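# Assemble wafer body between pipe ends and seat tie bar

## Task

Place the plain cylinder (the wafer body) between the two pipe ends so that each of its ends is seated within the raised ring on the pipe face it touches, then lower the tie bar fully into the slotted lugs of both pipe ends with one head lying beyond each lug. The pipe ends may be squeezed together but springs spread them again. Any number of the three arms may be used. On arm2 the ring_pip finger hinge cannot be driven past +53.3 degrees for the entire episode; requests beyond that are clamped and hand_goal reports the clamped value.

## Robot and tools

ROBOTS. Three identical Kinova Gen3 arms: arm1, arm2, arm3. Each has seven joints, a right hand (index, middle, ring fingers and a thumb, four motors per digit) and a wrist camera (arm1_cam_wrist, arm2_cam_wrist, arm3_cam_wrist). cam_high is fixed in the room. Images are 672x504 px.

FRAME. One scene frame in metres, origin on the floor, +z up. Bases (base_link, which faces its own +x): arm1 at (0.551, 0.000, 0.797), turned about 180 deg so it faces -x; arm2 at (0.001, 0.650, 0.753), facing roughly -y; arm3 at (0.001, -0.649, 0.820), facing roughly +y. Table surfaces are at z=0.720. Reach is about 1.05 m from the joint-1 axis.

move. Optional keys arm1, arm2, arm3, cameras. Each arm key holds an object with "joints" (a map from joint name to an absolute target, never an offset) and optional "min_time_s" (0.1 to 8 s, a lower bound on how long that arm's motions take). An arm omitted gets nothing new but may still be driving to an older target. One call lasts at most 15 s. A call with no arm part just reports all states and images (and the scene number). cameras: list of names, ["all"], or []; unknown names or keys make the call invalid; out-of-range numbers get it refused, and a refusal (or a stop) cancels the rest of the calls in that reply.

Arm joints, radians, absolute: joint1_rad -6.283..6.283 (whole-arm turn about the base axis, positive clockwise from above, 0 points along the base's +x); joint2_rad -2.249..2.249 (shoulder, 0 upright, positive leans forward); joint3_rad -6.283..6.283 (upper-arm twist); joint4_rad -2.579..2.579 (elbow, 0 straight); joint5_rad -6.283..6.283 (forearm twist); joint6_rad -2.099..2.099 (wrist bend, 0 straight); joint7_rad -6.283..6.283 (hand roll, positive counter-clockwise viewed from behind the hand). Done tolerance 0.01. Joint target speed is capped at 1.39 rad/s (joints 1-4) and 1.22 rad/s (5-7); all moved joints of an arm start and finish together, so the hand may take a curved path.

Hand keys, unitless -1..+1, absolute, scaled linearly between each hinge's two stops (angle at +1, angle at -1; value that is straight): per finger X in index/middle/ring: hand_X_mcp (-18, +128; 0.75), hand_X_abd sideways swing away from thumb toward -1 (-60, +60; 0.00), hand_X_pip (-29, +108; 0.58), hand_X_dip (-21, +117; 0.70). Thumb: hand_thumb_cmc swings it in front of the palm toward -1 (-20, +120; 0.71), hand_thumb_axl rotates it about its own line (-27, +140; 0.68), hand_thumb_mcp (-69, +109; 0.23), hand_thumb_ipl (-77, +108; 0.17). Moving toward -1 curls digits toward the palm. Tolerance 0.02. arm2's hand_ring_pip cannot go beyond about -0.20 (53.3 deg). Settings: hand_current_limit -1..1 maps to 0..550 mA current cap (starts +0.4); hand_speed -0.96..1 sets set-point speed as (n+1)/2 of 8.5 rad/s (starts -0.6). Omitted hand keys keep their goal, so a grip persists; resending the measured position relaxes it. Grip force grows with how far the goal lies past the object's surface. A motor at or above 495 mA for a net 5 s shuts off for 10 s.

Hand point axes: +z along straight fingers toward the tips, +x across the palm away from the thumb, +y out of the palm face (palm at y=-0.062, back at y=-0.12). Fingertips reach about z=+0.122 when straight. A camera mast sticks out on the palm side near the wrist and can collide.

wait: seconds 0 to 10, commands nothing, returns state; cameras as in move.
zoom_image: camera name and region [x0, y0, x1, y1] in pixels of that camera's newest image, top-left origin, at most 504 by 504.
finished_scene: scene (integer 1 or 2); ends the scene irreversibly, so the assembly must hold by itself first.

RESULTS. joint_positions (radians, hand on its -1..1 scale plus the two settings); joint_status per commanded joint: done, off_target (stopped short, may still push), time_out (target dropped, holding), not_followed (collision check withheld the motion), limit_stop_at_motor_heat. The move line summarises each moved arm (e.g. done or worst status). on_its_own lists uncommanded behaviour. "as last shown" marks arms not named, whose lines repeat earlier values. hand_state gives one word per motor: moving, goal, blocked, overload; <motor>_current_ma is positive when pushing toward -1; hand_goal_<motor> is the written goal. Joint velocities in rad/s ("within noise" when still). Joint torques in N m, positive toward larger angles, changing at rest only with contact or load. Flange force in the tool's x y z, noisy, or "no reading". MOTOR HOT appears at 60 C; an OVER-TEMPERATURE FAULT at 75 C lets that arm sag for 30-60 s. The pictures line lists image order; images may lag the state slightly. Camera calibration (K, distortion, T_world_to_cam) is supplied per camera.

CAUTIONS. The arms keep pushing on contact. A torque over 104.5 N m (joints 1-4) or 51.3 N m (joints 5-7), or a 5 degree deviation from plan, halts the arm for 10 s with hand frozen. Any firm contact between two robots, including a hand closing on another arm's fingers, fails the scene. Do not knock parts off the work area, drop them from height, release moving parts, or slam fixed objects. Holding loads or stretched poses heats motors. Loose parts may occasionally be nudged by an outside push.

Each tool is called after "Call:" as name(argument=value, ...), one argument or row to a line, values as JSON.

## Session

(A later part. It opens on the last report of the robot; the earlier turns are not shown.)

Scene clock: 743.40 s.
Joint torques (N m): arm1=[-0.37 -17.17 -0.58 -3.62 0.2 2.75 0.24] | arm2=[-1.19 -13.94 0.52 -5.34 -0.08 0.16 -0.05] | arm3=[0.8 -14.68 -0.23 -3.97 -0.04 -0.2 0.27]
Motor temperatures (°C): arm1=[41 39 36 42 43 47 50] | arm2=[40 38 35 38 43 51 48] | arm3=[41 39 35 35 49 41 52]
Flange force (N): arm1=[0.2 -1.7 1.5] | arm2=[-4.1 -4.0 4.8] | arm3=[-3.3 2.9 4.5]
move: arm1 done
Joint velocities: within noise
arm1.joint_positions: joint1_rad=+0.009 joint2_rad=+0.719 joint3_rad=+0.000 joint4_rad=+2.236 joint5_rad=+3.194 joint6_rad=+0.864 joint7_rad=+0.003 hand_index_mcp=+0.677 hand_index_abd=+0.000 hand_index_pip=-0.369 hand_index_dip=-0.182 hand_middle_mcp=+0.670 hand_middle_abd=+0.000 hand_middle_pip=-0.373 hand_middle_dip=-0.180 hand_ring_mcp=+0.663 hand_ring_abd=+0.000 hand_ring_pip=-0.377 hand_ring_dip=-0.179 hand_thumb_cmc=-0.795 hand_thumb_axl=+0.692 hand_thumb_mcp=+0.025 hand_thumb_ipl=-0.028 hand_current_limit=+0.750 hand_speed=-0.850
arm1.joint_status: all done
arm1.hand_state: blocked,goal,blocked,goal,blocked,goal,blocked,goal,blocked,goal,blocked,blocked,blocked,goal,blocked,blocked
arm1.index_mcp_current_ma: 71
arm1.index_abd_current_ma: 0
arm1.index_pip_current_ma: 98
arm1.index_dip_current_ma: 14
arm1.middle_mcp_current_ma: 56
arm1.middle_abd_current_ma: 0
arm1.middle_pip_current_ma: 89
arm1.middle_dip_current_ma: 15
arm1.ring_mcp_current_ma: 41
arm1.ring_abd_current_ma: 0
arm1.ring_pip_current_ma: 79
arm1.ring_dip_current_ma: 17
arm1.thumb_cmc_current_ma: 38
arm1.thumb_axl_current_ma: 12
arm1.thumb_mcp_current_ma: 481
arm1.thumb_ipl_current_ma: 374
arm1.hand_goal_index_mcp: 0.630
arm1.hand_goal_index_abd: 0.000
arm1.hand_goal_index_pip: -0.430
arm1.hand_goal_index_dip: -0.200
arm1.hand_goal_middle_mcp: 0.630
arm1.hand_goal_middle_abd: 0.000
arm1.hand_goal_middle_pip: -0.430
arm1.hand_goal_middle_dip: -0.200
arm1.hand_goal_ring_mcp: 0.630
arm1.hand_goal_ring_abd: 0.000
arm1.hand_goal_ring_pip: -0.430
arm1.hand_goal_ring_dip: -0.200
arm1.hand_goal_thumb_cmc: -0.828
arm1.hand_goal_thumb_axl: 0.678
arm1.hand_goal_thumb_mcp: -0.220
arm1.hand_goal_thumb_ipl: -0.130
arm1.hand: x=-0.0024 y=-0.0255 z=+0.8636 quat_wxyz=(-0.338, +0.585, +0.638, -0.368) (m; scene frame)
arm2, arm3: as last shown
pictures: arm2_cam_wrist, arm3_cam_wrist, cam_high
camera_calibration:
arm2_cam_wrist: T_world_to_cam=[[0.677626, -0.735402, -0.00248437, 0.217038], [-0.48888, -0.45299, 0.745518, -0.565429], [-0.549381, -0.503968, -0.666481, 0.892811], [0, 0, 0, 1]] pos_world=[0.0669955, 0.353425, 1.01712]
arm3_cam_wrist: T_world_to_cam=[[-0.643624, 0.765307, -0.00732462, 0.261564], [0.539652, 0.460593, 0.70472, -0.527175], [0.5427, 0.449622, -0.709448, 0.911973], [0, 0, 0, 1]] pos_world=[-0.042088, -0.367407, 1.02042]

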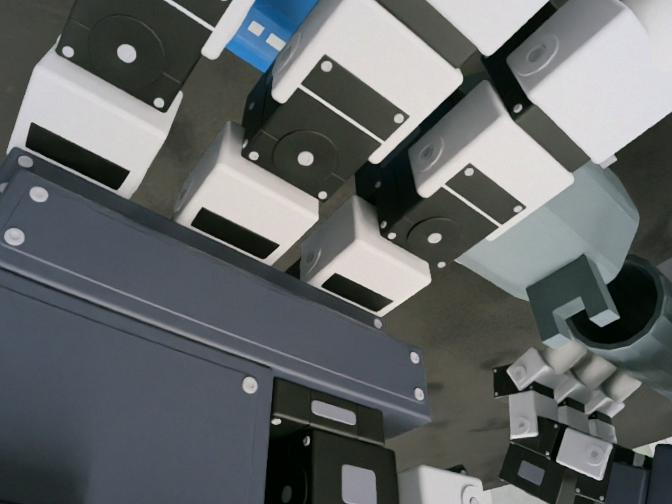

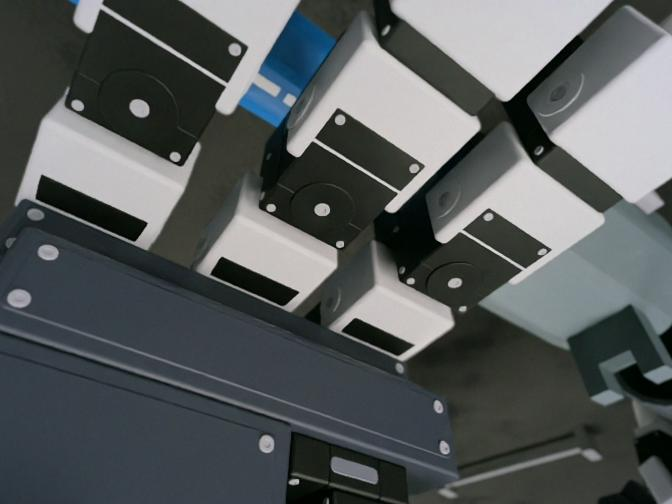

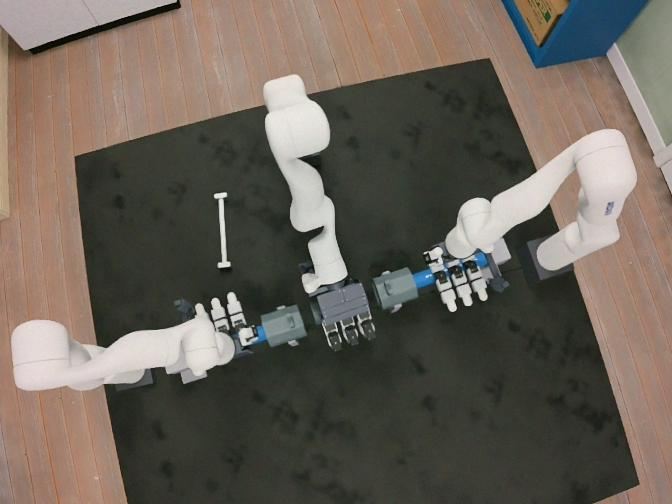

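Call:
move(
  arm1={"joints":{"joint1_rad":0.0087,"joint2_rad":0.8383,"joint3_rad":0,"joint4_rad":2.2317,"joint5_rad":3.1897,"joint6_rad":0.9789,"joint7_rad":0.0102},"min_time_s":3},
  arm3={"joints":{"joint1_rad":0.138,"joint2_rad":0.2133,"joint3_rad":0,"joint4_rad":2.0291,"joint5_rad":0,"joint6_rad":0.8992,"joint7_rad":1.76}},
  cameras=["arm2_cam_wrist","cam_high"],
)

Call:
zoom_image(
  camera="cam_high",
  region=[255, 260, 435, 360],
)

Call:
move(
  arm3={"joints":{"joint1_rad":-0.2551,"joint2_rad":0.945,"joint3_rad":0,"joint4_rad":0.9332,"joint5_rad":0,"joint6_rad":1.2634,"joint7_rad":0.7187}},
  cameras=["cam_high"],
)

Call:
move(
  arm3={"joints":{"hand_index_mcp":0.753,"hand_middle_mcp":0.753,"hand_ring_mcp":0.753}},
  cameras=["arm3_cam_wrist","cam_high"],
)

Scene clock: 820.17 s.
Joint torques (N m): arm1=[-0.48 -17.76 -0.52 -2.63 0.2 2.76 0.27] | arm2=[-1.2 -13.96 0.6 -5.34 -0.07 0.15 -0.01] | arm3=[0.77 -12.69 -0.28 -6.73 -0.16 -0.19 0.27]
Motor temperatures (°C): arm1=[41 39 36 41 43 47 50] | arm2=[40 38 35 38 43 51 47] | arm3=[41 39 35 35 49 41 52]
Flange force (N): arm1=[0.7 -1.8 1.5] | arm2=[-4.1 -3.9 4.9] | arm3=[-4.3 1.5 2.8]
move: arm1 done; arm3 done
Joint velocities: within noise
arm1.joint_positions: joint1_rad=+0.009 joint2_rad=+0.838 joint3_rad=+0.000 joint4_rad=+2.232 joint5_rad=+3.190 joint6_rad=+0.979 joint7_rad=+0.010 hand_index_mcp=+0.677 hand_index_abd=+0.000 hand_index_pip=-0.369 hand_index_dip=-0.182 hand_middle_mcp=+0.670 hand_middle_abd=+0.000 hand_middle_pip=-0.373 hand_middle_dip=-0.180 hand_ring_mcp=+0.663 hand_ring_abd=+0.000 hand_ring_pip=-0.377 hand_ring_dip=-0.179 hand_thumb_cmc=-0.795 hand_thumb_axl=+0.692 hand_thumb_mcp=+0.025 hand_thumb_ipl=-0.028 hand_current_limit=+0.750 hand_speed=-0.850
arm1.joint_status: all done
arm1.hand_state: blocked,goal,blocked,goal,blocked,goal,blocked,goal,blocked,goal,blocked,blocked,blocked,goal,blocked,blocked
arm1.index_mcp_current_ma: 71
arm1.index_abd_current_ma: 0
arm1.index_pip_current_ma: 98
arm1.index_dip_current_ma: 14
arm1.middle_mcp_current_ma: 56
arm1.middle_abd_current_ma: 0
arm1.middle_pip_current_ma: 89
arm1.middle_dip_current_ma: 15
arm1.ring_mcp_current_ma: 41
arm1.ring_abd_current_ma: 0
arm1.ring_pip_current_ma: 79
arm1.ring_dip_current_ma: 17
arm1.thumb_cmc_current_ma: 38
arm1.thumb_axl_current_ma: 12
arm1.thumb_mcp_current_ma: 481
arm1.thumb_ipl_current_ma: 374
arm1.hand_goal_index_mcp: 0.630
arm1.hand_goal_index_abd: 0.000
arm1.hand_goal_index_pip: -0.430
arm1.hand_goal_index_dip: -0.200
arm1.hand_goal_middle_mcp: 0.630
arm1.hand_goal_middle_abd: 0.000
arm1.hand_goal_middle_pip: -0.430
arm1.hand_goal_middle_dip: -0.200
arm1.hand_goal_ring_mcp: 0.630
arm1.hand_goal_ring_abd: 0.000
arm1.hand_goal_ring_pip: -0.430
arm1.hand_goal_ring_dip: -0.200
arm1.hand_goal_thumb_cmc: -0.828
arm1.hand_goal_thumb_axl: 0.678
arm1.hand_goal_thumb_mcp: -0.220
arm1.hand_goal_thumb_ipl: -0.130
arm1.hand: x=-0.0022 y=-0.0260 z=+0.8237 quat_wxyz=(-0.338, +0.585, +0.638, -0.368) (m; scene frame)
arm2: as last shown
arm3.joint_positions: joint1_rad=+0.138 joint2_rad=+0.213 joint3_rad=+0.000 joint4_rad=+2.029 joint5_rad=+0.000 joint6_rad=+0.899 joint7_rad=+1.760 hand_index_mcp=-0.457 hand_index_abd=+0.000 hand_index_pip=+0.577 hand_index_dip=+0.696 hand_middle_mcp=-0.458 hand_middle_abd=+0.000 hand_middle_pip=+0.577 hand_middle_dip=+0.696 hand_ring_mcp=-0.455 hand_ring_abd=+0.000 hand_ring_pip=+0.577 hand_ring_dip=+0.696 hand_thumb_cmc=+0.714 hand_thumb_axl=+0.677 hand_thumb_mcp=+0.947 hand_thumb_ipl=+0.598 hand_current_limit=+0.400 hand_speed=-0.600
arm3.joint_status: all done
arm3.hand_state: blocked,goal,goal,goal,blocked,goal,goal,goal,blocked,goal,goal,goal,goal,goal,goal,goal
arm3.index_mcp_current_ma: 11
arm3.index_abd_current_ma: 0
arm3.index_pip_current_ma: 0
arm3.index_dip_current_ma: 0
arm3.middle_mcp_current_ma: 11
arm3.middle_abd_current_ma: 0
arm3.middle_pip_current_ma: 0
arm3.middle_dip_current_ma: 0
arm3.ring_mcp_current_ma: 13
arm3.ring_abd_current_ma: 0
arm3.ring_pip_current_ma: 0
arm3.ring_dip_current_ma: 0
arm3.thumb_cmc_current_ma: 0
arm3.thumb_axl_current_ma: 0
arm3.thumb_mcp_current_ma: 0
arm3.thumb_ipl_current_ma: 0
arm3.hand_goal_index_mcp: -0.478
arm3.hand_goal_index_abd: 0.000
arm3.hand_goal_index_pip: 0.576
arm3.hand_goal_index_dip: 0.696
arm3.hand_goal_middle_mcp: -0.478
arm3.hand_goal_middle_abd: 0.000
arm3.hand_goal_middle_pip: 0.576
arm3.hand_goal_middle_dip: 0.696
arm3.hand_goal_ring_mcp: -0.478
arm3.hand_goal_ring_abd: 0.000
arm3.hand_goal_ring_pip: 0.576
arm3.hand_goal_ring_dip: 0.696
arm3.hand_goal_thumb_cmc: 0.714
arm3.hand_goal_thumb_axl: 0.678
arm3.hand_goal_thumb_mcp: 0.950
arm3.hand_goal_thumb_ipl: 0.600
arm3.hand: x=-0.0208 y=-0.3029 z=+1.0200 quat_wxyz=(-0.001, -0.733, +0.680, +0.004) (m; scene frame)
pictures: arm2_cam_wrist, cam_high
camera_calibration:
arm2_cam_wrist: T_world_to_cam=[[0.677626, -0.735402, -0.00248437, 0.217038], [-0.48888, -0.45299, 0.745518, -0.565429], [-0.549381, -0.503968, -0.666481, 0.892811], [0, 0, 0, 1]] pos_world=[0.0669955, 0.353425, 1.01712]

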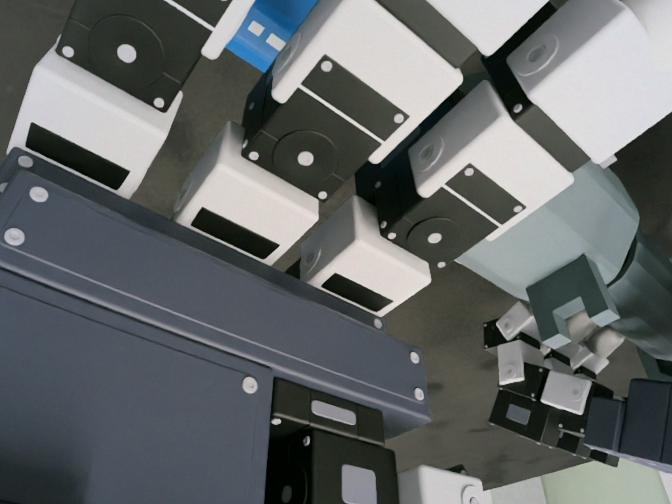

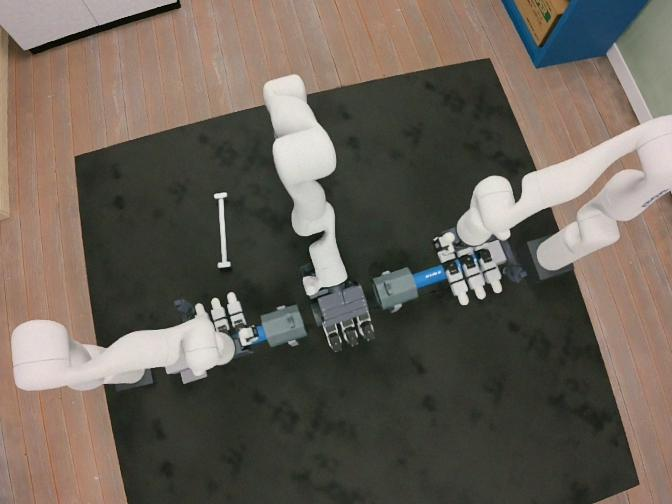

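Scaled by 2.800.

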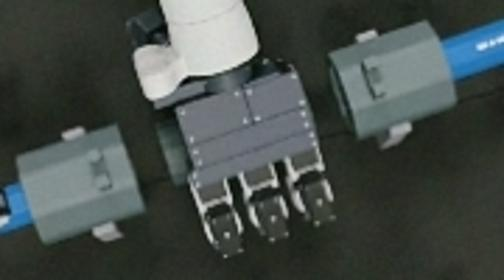

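Scene clock: 822.67 s.
Joint torques (N m): arm1=[-0.49 -17.65 -0.51 -2.61 0.2 2.77 0.28] | arm2=[-1.21 -13.96 0.59 -5.31 -0.07 0.13 0] | arm3=[0.67 -26.09 -0.03 -8.51 -0.12 -0.42 0.23]
Motor temperatures (°C): arm1=[41 39 36 41 43 47 50] | arm2=[40 38 35 38 43 51 47] | arm3=[41 39 35 35 49 41 52]
Flange force (N): arm1=[0.8 -2.2 1.4] | arm2=[-4.2 -3.9 4.7] | arm3=[-2.2 4.8 1.7]
move: arm3 done
Joint velocities: within noise
arm1, arm2: as last shown
arm3.joint_positions: joint1_rad=-0.255 joint2_rad=+0.945 joint3_rad=+0.000 joint4_rad=+0.933 joint5_rad=+0.000 joint6_rad=+1.263 joint7_rad=+0.719 hand_index_mcp=-0.457 hand_index_abd=+0.000 hand_index_pip=+0.577 hand_index_dip=+0.696 hand_middle_mcp=-0.458 hand_middle_abd=+0.000 hand_middle_pip=+0.577 hand_middle_dip=+0.696 hand_ring_mcp=-0.455 hand_ring_abd=+0.000 hand_ring_pip=+0.577 hand_ring_dip=+0.696 hand_thumb_cmc=+0.714 hand_thumb_axl=+0.677 hand_thumb_mcp=+0.947 hand_thumb_ipl=+0.598 hand_current_limit=+0.400 hand_speed=-0.600
arm3.joint_status: all done
arm3.hand_state: blocked,goal,goal,goal,blocked,goal,goal,goal,blocked,goal,goal,goal,goal,goal,goal,goal
arm3.index_mcp_current_ma: 11
arm3.index_abd_current_ma: 0
arm3.index_pip_current_ma: 0
arm3.index_dip_current_ma: 0
arm3.middle_mcp_current_ma: 11
arm3.middle_abd_current_ma: 0
arm3.middle_pip_current_ma: 0
arm3.middle_dip_current_ma: 0
arm3.ring_mcp_current_ma: 13
arm3.ring_abd_current_ma: 0
arm3.ring_pip_current_ma: 0
arm3.ring_dip_current_ma: 0
arm3.thumb_cmc_current_ma: 0
arm3.thumb_axl_current_ma: 0
arm3.thumb_mcp_current_ma: 0
arm3.thumb_ipl_current_ma: 0
arm3.hand_goal_index_mcp: -0.478
arm3.hand_goal_index_abd: 0.000
arm3.hand_goal_index_pip: 0.576
arm3.hand_goal_index_dip: 0.696
arm3.hand_goal_middle_mcp: -0.478
arm3.hand_goal_middle_abd: 0.000
arm3.hand_goal_middle_pip: 0.576
arm3.hand_goal_middle_dip: 0.696
arm3.hand_goal_ring_mcp: -0.478
arm3.hand_goal_ring_abd: 0.000
arm3.hand_goal_ring_pip: 0.576
arm3.hand_goal_ring_dip: 0.696
arm3.hand_goal_thumb_cmc: 0.714
arm3.hand_goal_thumb_axl: 0.678
arm3.hand_goal_thumb_mcp: 0.950
arm3.hand_goal_thumb_ipl: 0.600
arm3.hand: x=-0.2089 y=+0.0390 z=+0.9582 quat_wxyz=(-0.002, -0.478, +0.878, +0.003) (m; scene frame)
pictures: cam_high

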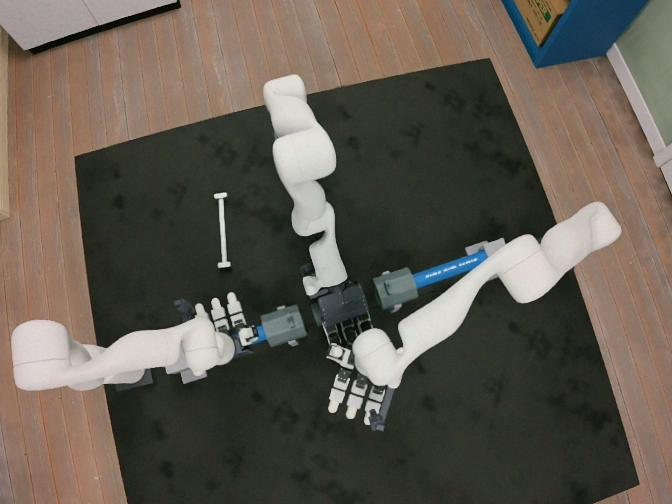

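Scene clock: 824.03 s.
Joint torques (N m): arm1=[-0.48 -17.74 -0.53 -2.54 0.21 2.81 0.21] | arm2=[-1.16 -13.94 0.55 -5.3 -0.07 0.15 -0.01] | arm3=[0.71 -25.91 0.01 -8.3 -0.05 -0.26 0.26]
Motor temperatures (°C): arm1=[41 39 36 41 43 47 50] | arm2=[40 38 35 38 43 51 47] | arm3=[41 39 35 35 49 41 52]
Flange force (N): arm1=[0.7 -2.2 1.8] | arm2=[-4.2 -3.8 4.7] | arm3=[-2.3 5.0 1.6]
move: arm3 done
Joint velocities: within noise
arm1: as last shown
arm2.joint_positions: joint1_rad=+0.047 joint2_rad=+0.323 joint3_rad=+0.000 joint4_rad=+2.097 joint5_rad=+0.000 joint6_rad=+0.721 joint7_rad=+1.682 hand_index_mcp=-0.460 hand_index_abd=+0.000 hand_index_pip=+0.577 hand_index_dip=+0.696 hand_middle_mcp=-0.455 hand_middle_abd=+0.000 hand_middle_pip=+0.577 hand_middle_dip=+0.696 hand_ring_mcp=-0.459 hand_ring_abd=+0.000 hand_ring_pip=+0.577 hand_ring_dip=+0.696 hand_thumb_cmc=+0.714 hand_thumb_axl=+0.677 hand_thumb_mcp=+0.947 hand_thumb_ipl=+0.598 hand_current_limit=+0.400 hand_speed=-0.600
arm2.joint_status: not commanded
arm2.hand_state: goal,goal,goal,goal,blocked,goal,goal,goal,goal,goal,goal,goal,goal,goal,goal,goal
arm2.index_mcp_current_ma: 30
arm2.index_abd_current_ma: 0
arm2.index_pip_current_ma: 0
arm2.index_dip_current_ma: 0
arm2.middle_mcp_current_ma: 41
arm2.middle_abd_current_ma: 0
arm2.middle_pip_current_ma: 0
arm2.middle_dip_current_ma: 0
arm2.ring_mcp_current_ma: 33
arm2.ring_abd_current_ma: 0
arm2.ring_pip_current_ma: 0
arm2.ring_dip_current_ma: 0
arm2.thumb_cmc_current_ma: 0
arm2.thumb_axl_current_ma: 0
arm2.thumb_mcp_current_ma: -3
arm2.thumb_ipl_current_ma: -1
arm2.hand_goal_index_mcp: -0.478
arm2.hand_goal_index_abd: 0.000
arm2.hand_goal_index_pip: 0.576
arm2.hand_goal_index_dip: 0.696
arm2.hand_goal_middle_mcp: -0.478
arm2.hand_goal_middle_abd: 0.000
arm2.hand_goal_middle_pip: 0.576
arm2.hand_goal_middle_dip: 0.696
arm2.hand_goal_ring_mcp: -0.478
arm2.hand_goal_ring_abd: 0.000
arm2.hand_goal_ring_pip: 0.576
arm2.hand_goal_ring_dip: 0.696
arm2.hand_goal_thumb_cmc: 0.714
arm2.hand_goal_thumb_axl: 0.678
arm2.hand_goal_thumb_mcp: 0.950
arm2.hand_goal_thumb_ipl: 0.600
arm2.hand: x=+0.0499 y=+0.2940 z=+0.8996 quat_wxyz=(-0.001, +0.681, +0.733, -0.002) (m; scene frame)
arm3.joint_positions: joint1_rad=-0.255 joint2_rad=+0.945 joint3_rad=+0.000 joint4_rad=+0.933 joint5_rad=+0.000 joint6_rad=+1.263 joint7_rad=+0.719 hand_index_mcp=+0.750 hand_index_abd=+0.000 hand_index_pip=+0.577 hand_index_dip=+0.696 hand_middle_mcp=+0.750 hand_middle_abd=+0.000 hand_middle_pip=+0.577 hand_middle_dip=+0.696 hand_ring_mcp=+0.750 hand_ring_abd=+0.000 hand_ring_pip=+0.577 hand_ring_dip=+0.696 hand_thumb_cmc=+0.714 hand_thumb_axl=+0.677 hand_thumb_mcp=+0.947 hand_thumb_ipl=+0.598 hand_current_limit=+0.400 hand_speed=-0.600
arm3.joint_status: all done
arm3.hand_state: goal,goal,goal,goal,goal,goal,goal,goal,goal,goal,goal,goal,goal,goal,goal,goal
arm3.index_mcp_current_ma: -1
arm3.index_abd_current_ma: 0
arm3.index_pip_current_ma: 0
arm3.index_dip_current_ma: 0
arm3.middle_mcp_current_ma: 0
arm3.middle_abd_current_ma: 0
arm3.middle_pip_current_ma: 0
arm3.middle_dip_current_ma: 0
arm3.ring_mcp_current_ma: -1
arm3.ring_abd_current_ma: 0
arm3.ring_pip_current_ma: 0
arm3.ring_dip_current_ma: 0
arm3.thumb_cmc_current_ma: 0
arm3.thumb_axl_current_ma: 0
arm3.thumb_mcp_current_ma: 0
arm3.thumb_ipl_current_ma: 0
arm3.hand_goal_index_mcp: 0.754
arm3.hand_goal_index_abd: 0.000
arm3.hand_goal_index_pip: 0.576
arm3.hand_goal_index_dip: 0.696
arm3.hand_goal_middle_mcp: 0.754
arm3.hand_goal_middle_abd: 0.000
arm3.hand_goal_middle_pip: 0.576
arm3.hand_goal_middle_dip: 0.696
arm3.hand_goal_ring_mcp: 0.754
arm3.hand_goal_ring_abd: 0.000
arm3.hand_goal_ring_pip: 0.576
arm3.hand_goal_ring_dip: 0.696
arm3.hand_goal_thumb_cmc: 0.714
arm3.hand_goal_thumb_axl: 0.678
arm3.hand_goal_thumb_mcp: 0.950
arm3.hand_goal_thumb_ipl: 0.600
arm3.hand: x=-0.2089 y=+0.0390 z=+0.9582 quat_wxyz=(-0.002, -0.478, +0.878, +0.003) (m; scene frame)
pictures: arm3_cam_wrist, cam_high
camera_calibration:
arm3_cam_wrist: T_world_to_cam=[[-0.0511404, 0.998634, -0.0106733, -0.00191773], [0.711062, 0.043914, 0.701756, -0.569322], [0.701267, 0.0282987, -0.712337, 0.953793], [0, 0, 0, 1]] pos_world=[-0.264138, -0.0000747927, 1.07893]

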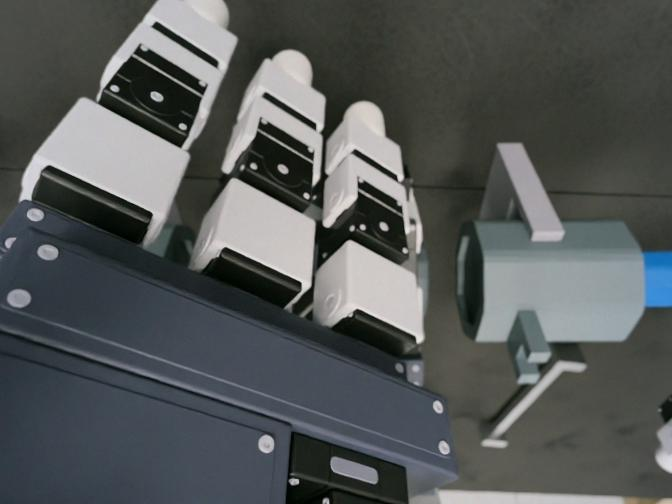

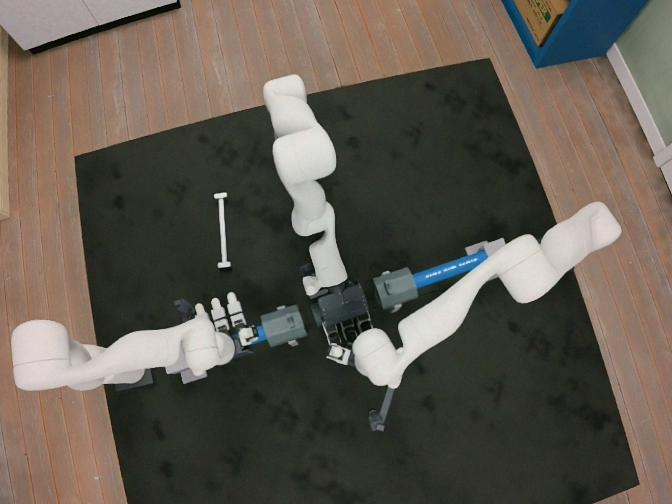

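Call:
zoom_image(
  camera="arm3_cam_wrist",
  region=[400, 130, 672, 400],
)

Scaled by 1.853.

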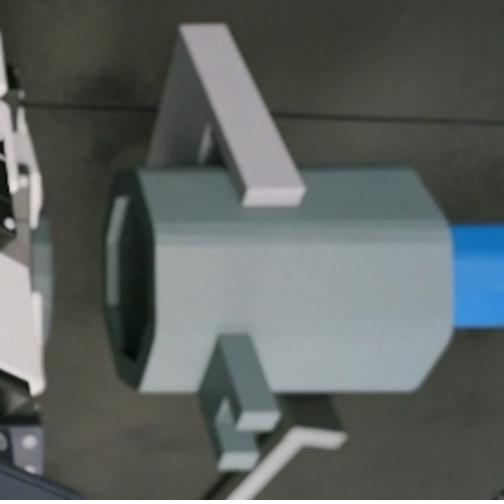

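Call:
move(
  arm3={"joints":{"joint1_rad":-0.2785,"joint2_rad":0.8219,"joint3_rad":0,"joint4_rad":1.1922,"joint5_rad":0,"joint6_rad":1.1275,"joint7_rad":0.6953}},
  cameras=["arm3_cam_wrist"],
)

Call:
zoom_image(
  camera="arm3_cam_wrist",
  region=[420, 190, 672, 370],
)

Scene clock: 842.03 s.
Joint torques (N m): arm1=[-0.49 -17.71 -0.47 -2.67 0.25 2.78 0.23] | arm2=[-1.17 -13.97 0.6 -5.3 -0.08 0.13 -0.01] | arm3=[0.79 -24.09 0.02 -7.92 -0.01 -0.24 0.29]
Motor temperatures (°C): arm1=[41 40 36 41 43 47 50] | arm2=[40 38 35 38 43 51 47] | arm3=[41 40 35 35 49 41 52]
Flange force (N): arm1=[0.5 -1.9 1.4] | arm2=[-4.3 -3.9 4.8] | arm3=[-1.4 4.6 2.2]
move: arm3 done
Joint velocities: within noise
arm1, arm2: as last shown
arm3.joint_positions: joint1_rad=-0.278 joint2_rad=+0.822 joint3_rad=+0.000 joint4_rad=+1.192 joint5_rad=+0.000 joint6_rad=+1.128 joint7_rad=+0.695 hand_index_mcp=+0.750 hand_index_abd=+0.000 hand_index_pip=+0.577 hand_index_dip=+0.696 hand_middle_mcp=+0.750 hand_middle_abd=+0.000 hand_middle_pip=+0.577 hand_middle_dip=+0.696 hand_ring_mcp=+0.750 hand_ring_abd=+0.000 hand_ring_pip=+0.577 hand_ring_dip=+0.696 hand_thumb_cmc=+0.714 hand_thumb_axl=+0.677 hand_thumb_mcp=+0.947 hand_thumb_ipl=+0.598 hand_current_limit=+0.400 hand_speed=-0.600
arm3.joint_status: all done
arm3.hand_state: goal,goal,goal,goal,goal,goal,goal,goal,goal,goal,goal,goal,goal,goal,goal,goal
arm3.index_mcp_current_ma: -1
arm3.index_abd_current_ma: 0
arm3.index_pip_current_ma: 0
arm3.index_dip_current_ma: 0
arm3.middle_mcp_current_ma: 0
arm3.middle_abd_current_ma: 0
arm3.middle_pip_current_ma: 0
arm3.middle_dip_current_ma: 0
arm3.ring_mcp_current_ma: -1
arm3.ring_abd_current_ma: 0
arm3.ring_pip_current_ma: 0
arm3.ring_dip_current_ma: 0
arm3.thumb_cmc_current_ma: 0
arm3.thumb_axl_current_ma: 0
arm3.thumb_mcp_current_ma: 0
arm3.thumb_ipl_current_ma: 0
arm3.hand_goal_index_mcp: 0.754
arm3.hand_goal_index_abd: 0.000
arm3.hand_goal_index_pip: 0.576
arm3.hand_goal_index_dip: 0.696
arm3.hand_goal_middle_mcp: 0.754
arm3.hand_goal_middle_abd: 0.000
arm3.hand_goal_middle_pip: 0.576
arm3.hand_goal_middle_dip: 0.696
arm3.hand_goal_ring_mcp: 0.754
arm3.hand_goal_ring_abd: 0.000
arm3.hand_goal_ring_pip: 0.576
arm3.hand_goal_ring_dip: 0.696
arm3.hand_goal_thumb_cmc: 0.714
arm3.hand_goal_thumb_axl: 0.678
arm3.hand_goal_thumb_mcp: 0.950
arm3.hand_goal_thumb_ipl: 0.600
arm3.hand: x=-0.2090 y=-0.0111 z=+0.9583 quat_wxyz=(-0.002, -0.478, +0.878, +0.003) (m; scene frame)
pictures: arm3_cam_wrist
camera_calibration:
arm3_cam_wrist: T_world_to_cam=[[-0.0510735, 0.998637, -0.0107407, 0.0481001], [0.711115, 0.0439157, 0.701703, -0.567054], [0.701218, 0.0282006, -0.712389, 0.955387], [0, 0, 0, 1]] pos_world=[-0.264237, -0.0500745, 1.07903]

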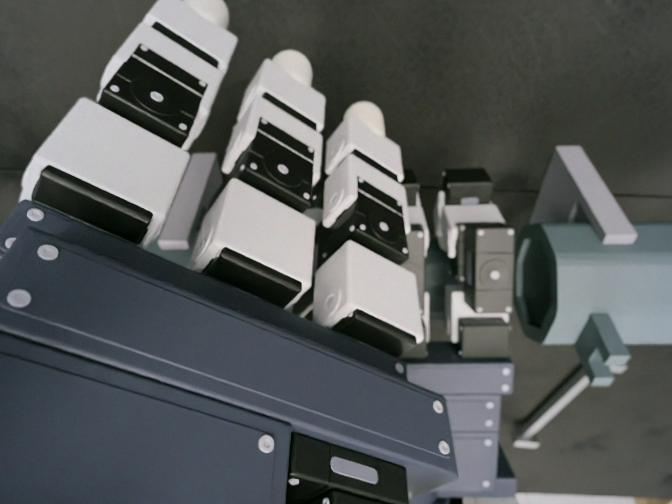

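Scaled by 2.000.

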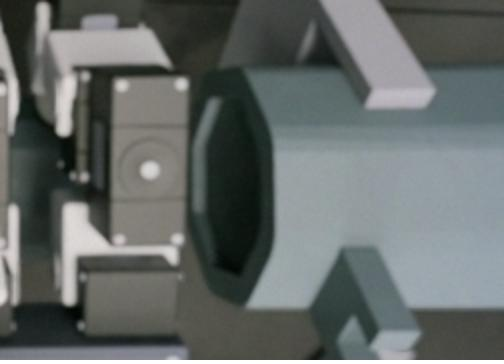

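Call:
move(
  arm3={"joints":{"hand_index_mcp":-0.479,"hand_middle_mcp":-0.479,"hand_ring_mcp":-0.479}},
  cameras=[],
)

Call:
move(
  arm3={"joints":{"joint1_rad":0.138,"joint2_rad":0.2133,"joint3_rad":0,"joint4_rad":2.0291,"joint5_rad":0,"joint6_rad":0.8992,"joint7_rad":1.76}},
  cameras=[],
)

Call:
move(
  arm3={"joints":{"joint1_rad":0.138,"joint2_rad":0.471,"joint3_rad":0,"joint4_rad":2.194,"joint5_rad":0,"joint6_rad":0.476,"joint7_rad":1.76}},
  cameras=[],
)

Call:
move(
  arm3={"joints":{"joint1_rad":0.1309,"joint2_rad":0.5732,"joint3_rad":0,"joint4_rad":2.1717,"joint5_rad":0,"joint6_rad":0.3967,"joint7_rad":1.7525},"min_time_s":2},
  arm2={"joints":{"joint1_rad":0.0416,"joint2_rad":0.4171,"joint3_rad":0,"joint4_rad":2.0931,"joint5_rad":0,"joint6_rad":0.6314,"joint7_rad":1.6769},"min_time_s":2},
  cameras=["all"],
)

Scene clock: 900.70 s.
Joint torques (N m): arm1=[-0.46 -17.69 -0.52 -2.6 0.22 2.78 0.28] | arm2=[-1.19 -13.96 0.58 -5.35 -0.09 0.14 -0.03] | arm3=[0.77 -24.12 -0.14 -8.01 -0.1 -0.41 0.25]
Motor temperatures (°C): arm1=[41 40 36 42 42 47 50] | arm2=[40 38 35 38 43 51 47] | arm3=[41 43 35 35 49 41 52]
Flange force (N): arm1=[0.7 -2.1 1.5] | arm2=[-4.1 -4.0 4.8] | arm3=[-1.5 4.6 2.0]
move: arm3 off_target
Joint velocities: within noise
arm1, arm2: as last shown
arm3.joint_positions: joint1_rad=-0.278 joint2_rad=+0.822 joint3_rad=+0.000 joint4_rad=+1.192 joint5_rad=+0.000 joint6_rad=+1.128 joint7_rad=+0.695 hand_index_mcp=-0.456 hand_index_abd=+0.000 hand_index_pip=+0.577 hand_index_dip=+0.696 hand_middle_mcp=-0.457 hand_middle_abd=+0.000 hand_middle_pip=+0.577 hand_middle_dip=+0.696 hand_ring_mcp=-0.454 hand_ring_abd=+0.000 hand_ring_pip=+0.577 hand_ring_dip=+0.696 hand_thumb_cmc=+0.714 hand_thumb_axl=+0.677 hand_thumb_mcp=+0.947 hand_thumb_ipl=+0.598 hand_current_limit=+0.400 hand_speed=-0.600
arm3.joint_status: hand_index_mcp off_target (ended at -0.456, target -0.479); hand_middle_mcp off_target (ended at -0.457, target -0.479); hand_ring_mcp off_target (ended at -0.454, target -0.479)
arm3.hand_state: blocked,goal,goal,goal,blocked,goal,goal,goal,blocked,goal,goal,goal,goal,goal,goal,goal
arm3.index_mcp_current_ma: 12
arm3.index_abd_current_ma: 0
arm3.index_pip_current_ma: 0
arm3.index_dip_current_ma: 0
arm3.middle_mcp_current_ma: 12
arm3.middle_abd_current_ma: 0
arm3.middle_pip_current_ma: 0
arm3.middle_dip_current_ma: 0
arm3.ring_mcp_current_ma: 14
arm3.ring_abd_current_ma: 0
arm3.ring_pip_current_ma: 0
arm3.ring_dip_current_ma: 0
arm3.thumb_cmc_current_ma: 0
arm3.thumb_axl_current_ma: 0
arm3.thumb_mcp_current_ma: 0
arm3.thumb_ipl_current_ma: 0
arm3.hand_goal_index_mcp: -0.478
arm3.hand_goal_index_abd: 0.000
arm3.hand_goal_index_pip: 0.576
arm3.hand_goal_index_dip: 0.696
arm3.hand_goal_middle_mcp: -0.478
arm3.hand_goal_middle_abd: 0.000
arm3.hand_goal_middle_pip: 0.576
arm3.hand_goal_middle_dip: 0.696
arm3.hand_goal_ring_mcp: -0.478
arm3.hand_goal_ring_abd: 0.000
arm3.hand_goal_ring_pip: 0.576
arm3.hand_goal_ring_dip: 0.696
arm3.hand_goal_thumb_cmc: 0.714
arm3.hand_goal_thumb_axl: 0.678
arm3.hand_goal_thumb_mcp: 0.950
arm3.hand_goal_thumb_ipl: 0.600
arm3.hand: x=-0.2090 y=-0.0111 z=+0.9583 quat_wxyz=(-0.002, -0.478, +0.878, +0.003) (m; scene frame)
pictures: none
No camera images: "cameras" was empty.

Scene clock: 902.93 s.
Joint torques (N m): arm1=[-0.49 -17.76 -0.46 -2.65 0.17 2.75 0.27] | arm2=[-1.21 -13.94 0.59 -5.28 -0.08 0.13 -0.03] | arm3=[0.79 -12.54 -0.23 -6.82 -0.13 -0.2 0.26]
Motor temperatures (°C): arm1=[41 40 36 42 42 47 50] | arm2=[40 38 35 38 43 51 47] | arm3=[41 43 35 35 49 41 52]
Flange force (N): arm1=[0.9 -1.7 1.5] | arm2=[-4.3 -4.0 4.7] | arm3=[-3.8 1.7 2.7]
move: arm3 done
Joint velocities: within noise
arm1, arm2: as last shown
arm3.joint_positions: joint1_rad=+0.138 joint2_rad=+0.213 joint3_rad=+0.000 joint4_rad=+2.029 joint5_rad=+0.000 joint6_rad=+0.899 joint7_rad=+1.760 hand_index_mcp=-0.456 hand_index_abd=+0.000 hand_index_pip=+0.577 hand_index_dip=+0.696 hand_middle_mcp=-0.457 hand_middle_abd=+0.000 hand_middle_pip=+0.577 hand_middle_dip=+0.696 hand_ring_mcp=-0.454 hand_ring_abd=+0.000 hand_ring_pip=+0.577 hand_ring_dip=+0.696 hand_thumb_cmc=+0.714 hand_thumb_axl=+0.677 hand_thumb_mcp=+0.947 hand_thumb_ipl=+0.598 hand_current_limit=+0.400 hand_speed=-0.600
arm3.joint_status: all done
arm3.hand_state: blocked,goal,goal,goal,blocked,goal,goal,goal,blocked,goal,goal,goal,goal,goal,goal,goal
arm3.index_mcp_current_ma: 12
arm3.index_abd_current_ma: 0
arm3.index_pip_current_ma: 0
arm3.index_dip_current_ma: 0
arm3.middle_mcp_current_ma: 12
arm3.middle_abd_current_ma: 0
arm3.middle_pip_current_ma: 0
arm3.middle_dip_current_ma: 0
arm3.ring_mcp_current_ma: 14
arm3.ring_abd_current_ma: 0
arm3.ring_pip_current_ma: 0
arm3.ring_dip_current_ma: 0
arm3.thumb_cmc_current_ma: 0
arm3.thumb_axl_current_ma: 0
arm3.thumb_mcp_current_ma: 0
arm3.thumb_ipl_current_ma: 0
arm3.hand_goal_index_mcp: -0.478
arm3.hand_goal_index_abd: 0.000
arm3.hand_goal_index_pip: 0.576
arm3.hand_goal_index_dip: 0.696
arm3.hand_goal_middle_mcp: -0.478
arm3.hand_goal_middle_abd: 0.000
arm3.hand_goal_middle_pip: 0.576
arm3.hand_goal_middle_dip: 0.696
arm3.hand_goal_ring_mcp: -0.478
arm3.hand_goal_ring_abd: 0.000
arm3.hand_goal_ring_pip: 0.576
arm3.hand_goal_ring_dip: 0.696
arm3.hand_goal_thumb_cmc: 0.714
arm3.hand_goal_thumb_axl: 0.678
arm3.hand_goal_thumb_mcp: 0.950
arm3.hand_goal_thumb_ipl: 0.600
arm3.hand: x=-0.0208 y=-0.3029 z=+1.0200 quat_wxyz=(-0.001, -0.733, +0.680, +0.004) (m; scene frame)
pictures: none
No camera images: "cameras" was empty.

Scene clock: 904.37 s.
Joint torques (N m): arm1=[-0.4 -17.73 -0.54 -2.63 0.22 2.78 0.26] | arm2=[-1.19 -13.93 0.58 -5.36 -0.1 0.15 0.01] | arm3=[0.76 -14.64 -0.16 -3.89 -0.13 -0.2 0.29]
Motor temperatures (°C): arm1=[41 40 36 42 42 47 50] | arm2=[40 38 35 38 43 51 47] | arm3=[41 43 35 35 49 41 52]
Flange force (N): arm1=[0.5 -2.0 1.5] | arm2=[-4.0 -3.8 4.8] | arm3=[-3.5 2.7 4.3]
move: arm3 done
Joint velocities: within noise
arm1, arm2: as last shown
arm3.joint_positions: joint1_rad=+0.138 joint2_rad=+0.471 joint3_rad=+0.000 joint4_rad=+2.194 joint5_rad=+0.000 joint6_rad=+0.476 joint7_rad=+1.760 hand_index_mcp=-0.456 hand_index_abd=+0.000 hand_index_pip=+0.577 hand_index_dip=+0.696 hand_middle_mcp=-0.457 hand_middle_abd=+0.000 hand_middle_pip=+0.577 hand_middle_dip=+0.696 hand_ring_mcp=-0.454 hand_ring_abd=+0.000 hand_ring_pip=+0.577 hand_ring_dip=+0.696 hand_thumb_cmc=+0.714 hand_thumb_axl=+0.677 hand_thumb_mcp=+0.947 hand_thumb_ipl=+0.598 hand_current_limit=+0.400 hand_speed=-0.600
arm3.joint_status: all done
arm3.hand_state: blocked,goal,goal,goal,blocked,goal,goal,goal,blocked,goal,goal,goal,goal,goal,goal,goal
arm3.index_mcp_current_ma: 12
arm3.index_abd_current_ma: 0
arm3.index_pip_current_ma: 0
arm3.index_dip_current_ma: 0
arm3.middle_mcp_current_ma: 12
arm3.middle_abd_current_ma: 0
arm3.middle_pip_current_ma: 0
arm3.middle_dip_current_ma: 0
arm3.ring_mcp_current_ma: 14
arm3.ring_abd_current_ma: 0
arm3.ring_pip_current_ma: 0
arm3.ring_dip_current_ma: 0
arm3.thumb_cmc_current_ma: 0
arm3.thumb_axl_current_ma: 0
arm3.thumb_mcp_current_ma: 0
arm3.thumb_ipl_current_ma: 0
arm3.hand_goal_index_mcp: -0.478
arm3.hand_goal_index_abd: 0.000
arm3.hand_goal_index_pip: 0.576
arm3.hand_goal_index_dip: 0.696
arm3.hand_goal_middle_mcp: -0.478
arm3.hand_goal_middle_abd: 0.000
arm3.hand_goal_middle_pip: 0.576
arm3.hand_goal_middle_dip: 0.696
arm3.hand_goal_ring_mcp: -0.478
arm3.hand_goal_ring_abd: 0.000
arm3.hand_goal_ring_pip: 0.576
arm3.hand_goal_ring_dip: 0.696
arm3.hand_goal_thumb_cmc: 0.714
arm3.hand_goal_thumb_axl: 0.678
arm3.hand_goal_thumb_mcp: 0.950
arm3.hand_goal_thumb_ipl: 0.600
arm3.hand: x=-0.0216 y=-0.3023 z=+0.9000 quat_wxyz=(-0.001, -0.733, +0.680, +0.004) (m; scene frame)
pictures: none
No camera images: "cameras" was empty.

Scene clock: 906.83 s.
Joint torques (N m): arm1=[-0.43 -17.7 -0.48 -2.58 0.24 2.79 0.27] | arm2=[-1.22 -15.1 0.56 -4.75 -0.05 0.11 -0.04] | arm3=[0.05 -13.41 -1.18 -3.03 -0.33 -0.63 0.2]
Motor temperatures (°C): arm1=[41 40 36 42 42 47 50] | arm2=[40 38 35 38 43 51 47] | arm3=[41 43 35 35 49 41 52]
Flange force (N): arm1=[0.5 -2.2 1.6] | arm2=[-3.7 -4.3 5.2] | arm3=[-1.8 0.8 -3.3]
move: arm2 done; arm3 done
Joint velocities: within noise
arm1: as last shown
arm2.joint_positions: joint1_rad=+0.042 joint2_rad=+0.417 joint3_rad=+0.000 joint4_rad=+2.093 joint5_rad=+0.000 joint6_rad=+0.631 joint7_rad=+1.677 hand_index_mcp=-0.460 hand_index_abd=+0.000 hand_index_pip=+0.577 hand_index_dip=+0.696 hand_middle_mcp=-0.455 hand_middle_abd=+0.000 hand_middle_pip=+0.577 hand_middle_dip=+0.696 hand_ring_mcp=-0.459 hand_ring_abd=+0.000 hand_ring_pip=+0.577 hand_ring_dip=+0.696 hand_thumb_cmc=+0.714 hand_thumb_axl=+0.677 hand_thumb_mcp=+0.947 hand_thumb_ipl=+0.598 hand_current_limit=+0.400 hand_speed=-0.600
arm2.joint_status: all done
arm2.hand_state: goal,goal,goal,goal,blocked,goal,goal,goal,goal,goal,goal,goal,goal,goal,goal,goal
arm2.index_mcp_current_ma: 30
arm2.index_abd_current_ma: 0
arm2.index_pip_current_ma: 0
arm2.index_dip_current_ma: 0
arm2.middle_mcp_current_ma: 41
arm2.middle_abd_current_ma: 0
arm2.middle_pip_current_ma: 0
arm2.middle_dip_current_ma: 0
arm2.ring_mcp_current_ma: 33
arm2.ring_abd_current_ma: 0
arm2.ring_pip_current_ma: 0
arm2.ring_dip_current_ma: 0
arm2.thumb_cmc_current_ma: 0
arm2.thumb_axl_current_ma: 0
arm2.thumb_mcp_current_ma: -3
arm2.thumb_ipl_current_ma: -1
arm2.hand_goal_index_mcp: -0.478
arm2.hand_goal_index_abd: 0.000
arm2.hand_goal_index_pip: 0.576
arm2.hand_goal_index_dip: 0.696
arm2.hand_goal_middle_mcp: -0.478
arm2.hand_goal_middle_abd: 0.000
arm2.hand_goal_middle_pip: 0.576
arm2.hand_goal_middle_dip: 0.696
arm2.hand_goal_ring_mcp: -0.478
arm2.hand_goal_ring_abd: 0.000
arm2.hand_goal_ring_pip: 0.576
arm2.hand_goal_ring_dip: 0.696
arm2.hand_goal_thumb_cmc: 0.714
arm2.hand_goal_thumb_axl: 0.678
arm2.hand_goal_thumb_mcp: 0.950
arm2.hand_goal_thumb_ipl: 0.600
arm2.hand: x=+0.0511 y=+0.2791 z=+0.8676 quat_wxyz=(-0.001, +0.681, +0.732, -0.002) (m; scene frame)
arm3.joint_positions: joint1_rad=+0.131 joint2_rad=+0.573 joint3_rad=+0.000 joint4_rad=+2.172 joint5_rad=+0.000 joint6_rad=+0.397 joint7_rad=+1.753 hand_index_mcp=-0.461 hand_index_abd=+0.000 hand_index_pip=+0.577 hand_index_dip=+0.696 hand_middle_mcp=-0.468 hand_middle_abd=+0.000 hand_middle_pip=+0.577 hand_middle_dip=+0.696 hand_ring_mcp=-0.475 hand_ring_abd=+0.000 hand_ring_pip=+0.577 hand_ring_dip=+0.696 hand_thumb_cmc=+0.714 hand_thumb_axl=+0.677 hand_thumb_mcp=+0.947 hand_thumb_ipl=+0.598 hand_current_limit=+0.400 hand_speed=-0.600
arm3.joint_status: all done
arm3.hand_state: goal,goal,goal,goal,goal,goal,goal,goal,goal,goal,goal,goal,goal,goal,goal,goal
arm3.index_mcp_current_ma: 8
arm3.index_abd_current_ma: 0
arm3.index_pip_current_ma: 0
arm3.index_dip_current_ma: 0
arm3.middle_mcp_current_ma: 3
arm3.middle_abd_current_ma: 0
arm3.middle_pip_current_ma: 0
arm3.middle_dip_current_ma: 0
arm3.ring_mcp_current_ma: 0
arm3.ring_abd_current_ma: 0
arm3.ring_pip_current_ma: 0
arm3.ring_dip_current_ma: 0
arm3.thumb_cmc_current_ma: 0
arm3.thumb_axl_current_ma: 0
arm3.thumb_mcp_current_ma: 0
arm3.thumb_ipl_current_ma: 0
arm3.hand_goal_index_mcp: -0.478
arm3.hand_goal_index_abd: 0.000
arm3.hand_goal_index_pip: 0.576
arm3.hand_goal_index_dip: 0.696
arm3.hand_goal_middle_mcp: -0.478
arm3.hand_goal_middle_abd: 0.000
arm3.hand_goal_middle_pip: 0.576
arm3.hand_goal_middle_dip: 0.696
arm3.hand_goal_ring_mcp: -0.478
arm3.hand_goal_ring_abd: 0.000
arm3.hand_goal_ring_pip: 0.576
arm3.hand_goal_ring_dip: 0.696
arm3.hand_goal_thumb_cmc: 0.714
arm3.hand_goal_thumb_axl: 0.678
arm3.hand_goal_thumb_mcp: 0.950
arm3.hand_goal_thumb_ipl: 0.600
arm3.on_its_own: hand_ring_mcp moved -0.021 to your old target -0.479
arm3.hand: x=-0.0226 y=-0.2875 z=+0.8680 quat_wxyz=(-0.001, -0.733, +0.681, +0.004) (m; scene frame)
pictures: arm1_cam_wrist, arm2_cam_wrist, arm3_cam_wrist, cam_high
camera_calibration:
arm1_cam_wrist: T_world_to_cam=[[0.378054, -0.78784, -0.486194, 0.41326], [0.365968, -0.355215, 0.860168, -0.765821], [-0.850378, -0.503121, 0.154034, -0.0176173], [0, 0, 0, 1]] pos_world=[0.10905, 0.0446877, 0.862373]
arm2_cam_wrist: T_world_to_cam=[[0.677419, -0.735592, -0.00293452, 0.205639], [-0.489024, -0.453323, 0.74522, -0.547362], [-0.549508, -0.503391, -0.666812, 0.864721], [0, 0, 0, 1]] pos_world=[0.0681943, 0.338427, 0.985115]
arm3_cam_wrist: T_world_to_cam=[[-0.643314, 0.765563, -0.00776746, 0.249758], [0.539896, 0.460829, 0.704379, -0.510465], [0.542826, 0.448943, -0.709782, 0.883263], [0, 0, 0, 1]] pos_world=[-0.0431878, -0.352504, 0.988425]

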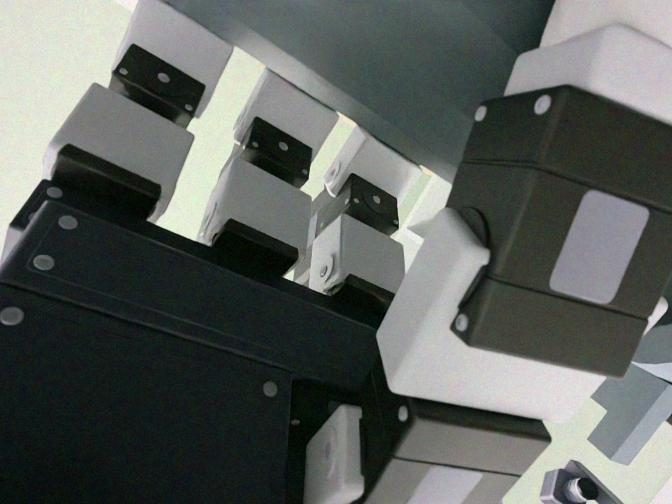

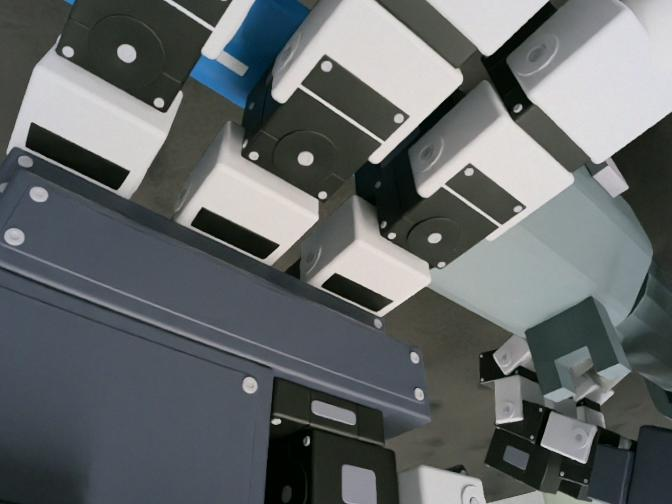

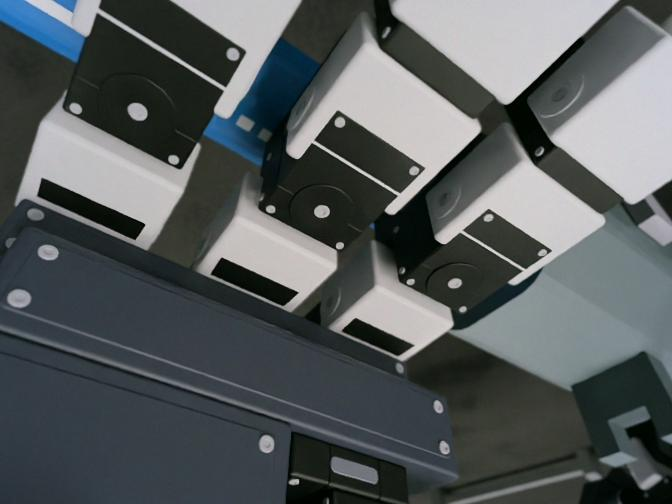

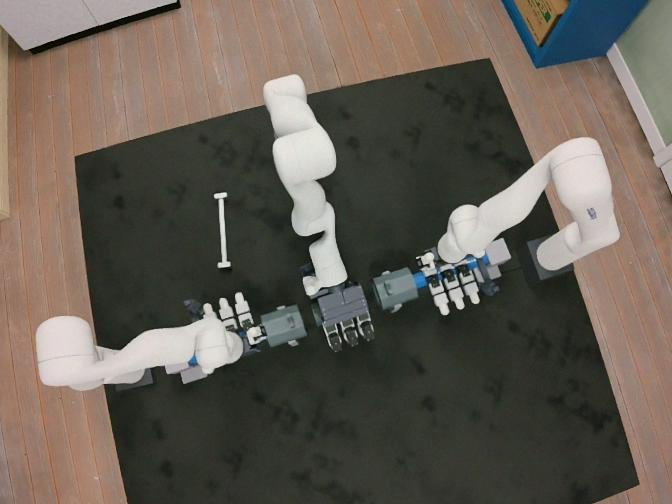

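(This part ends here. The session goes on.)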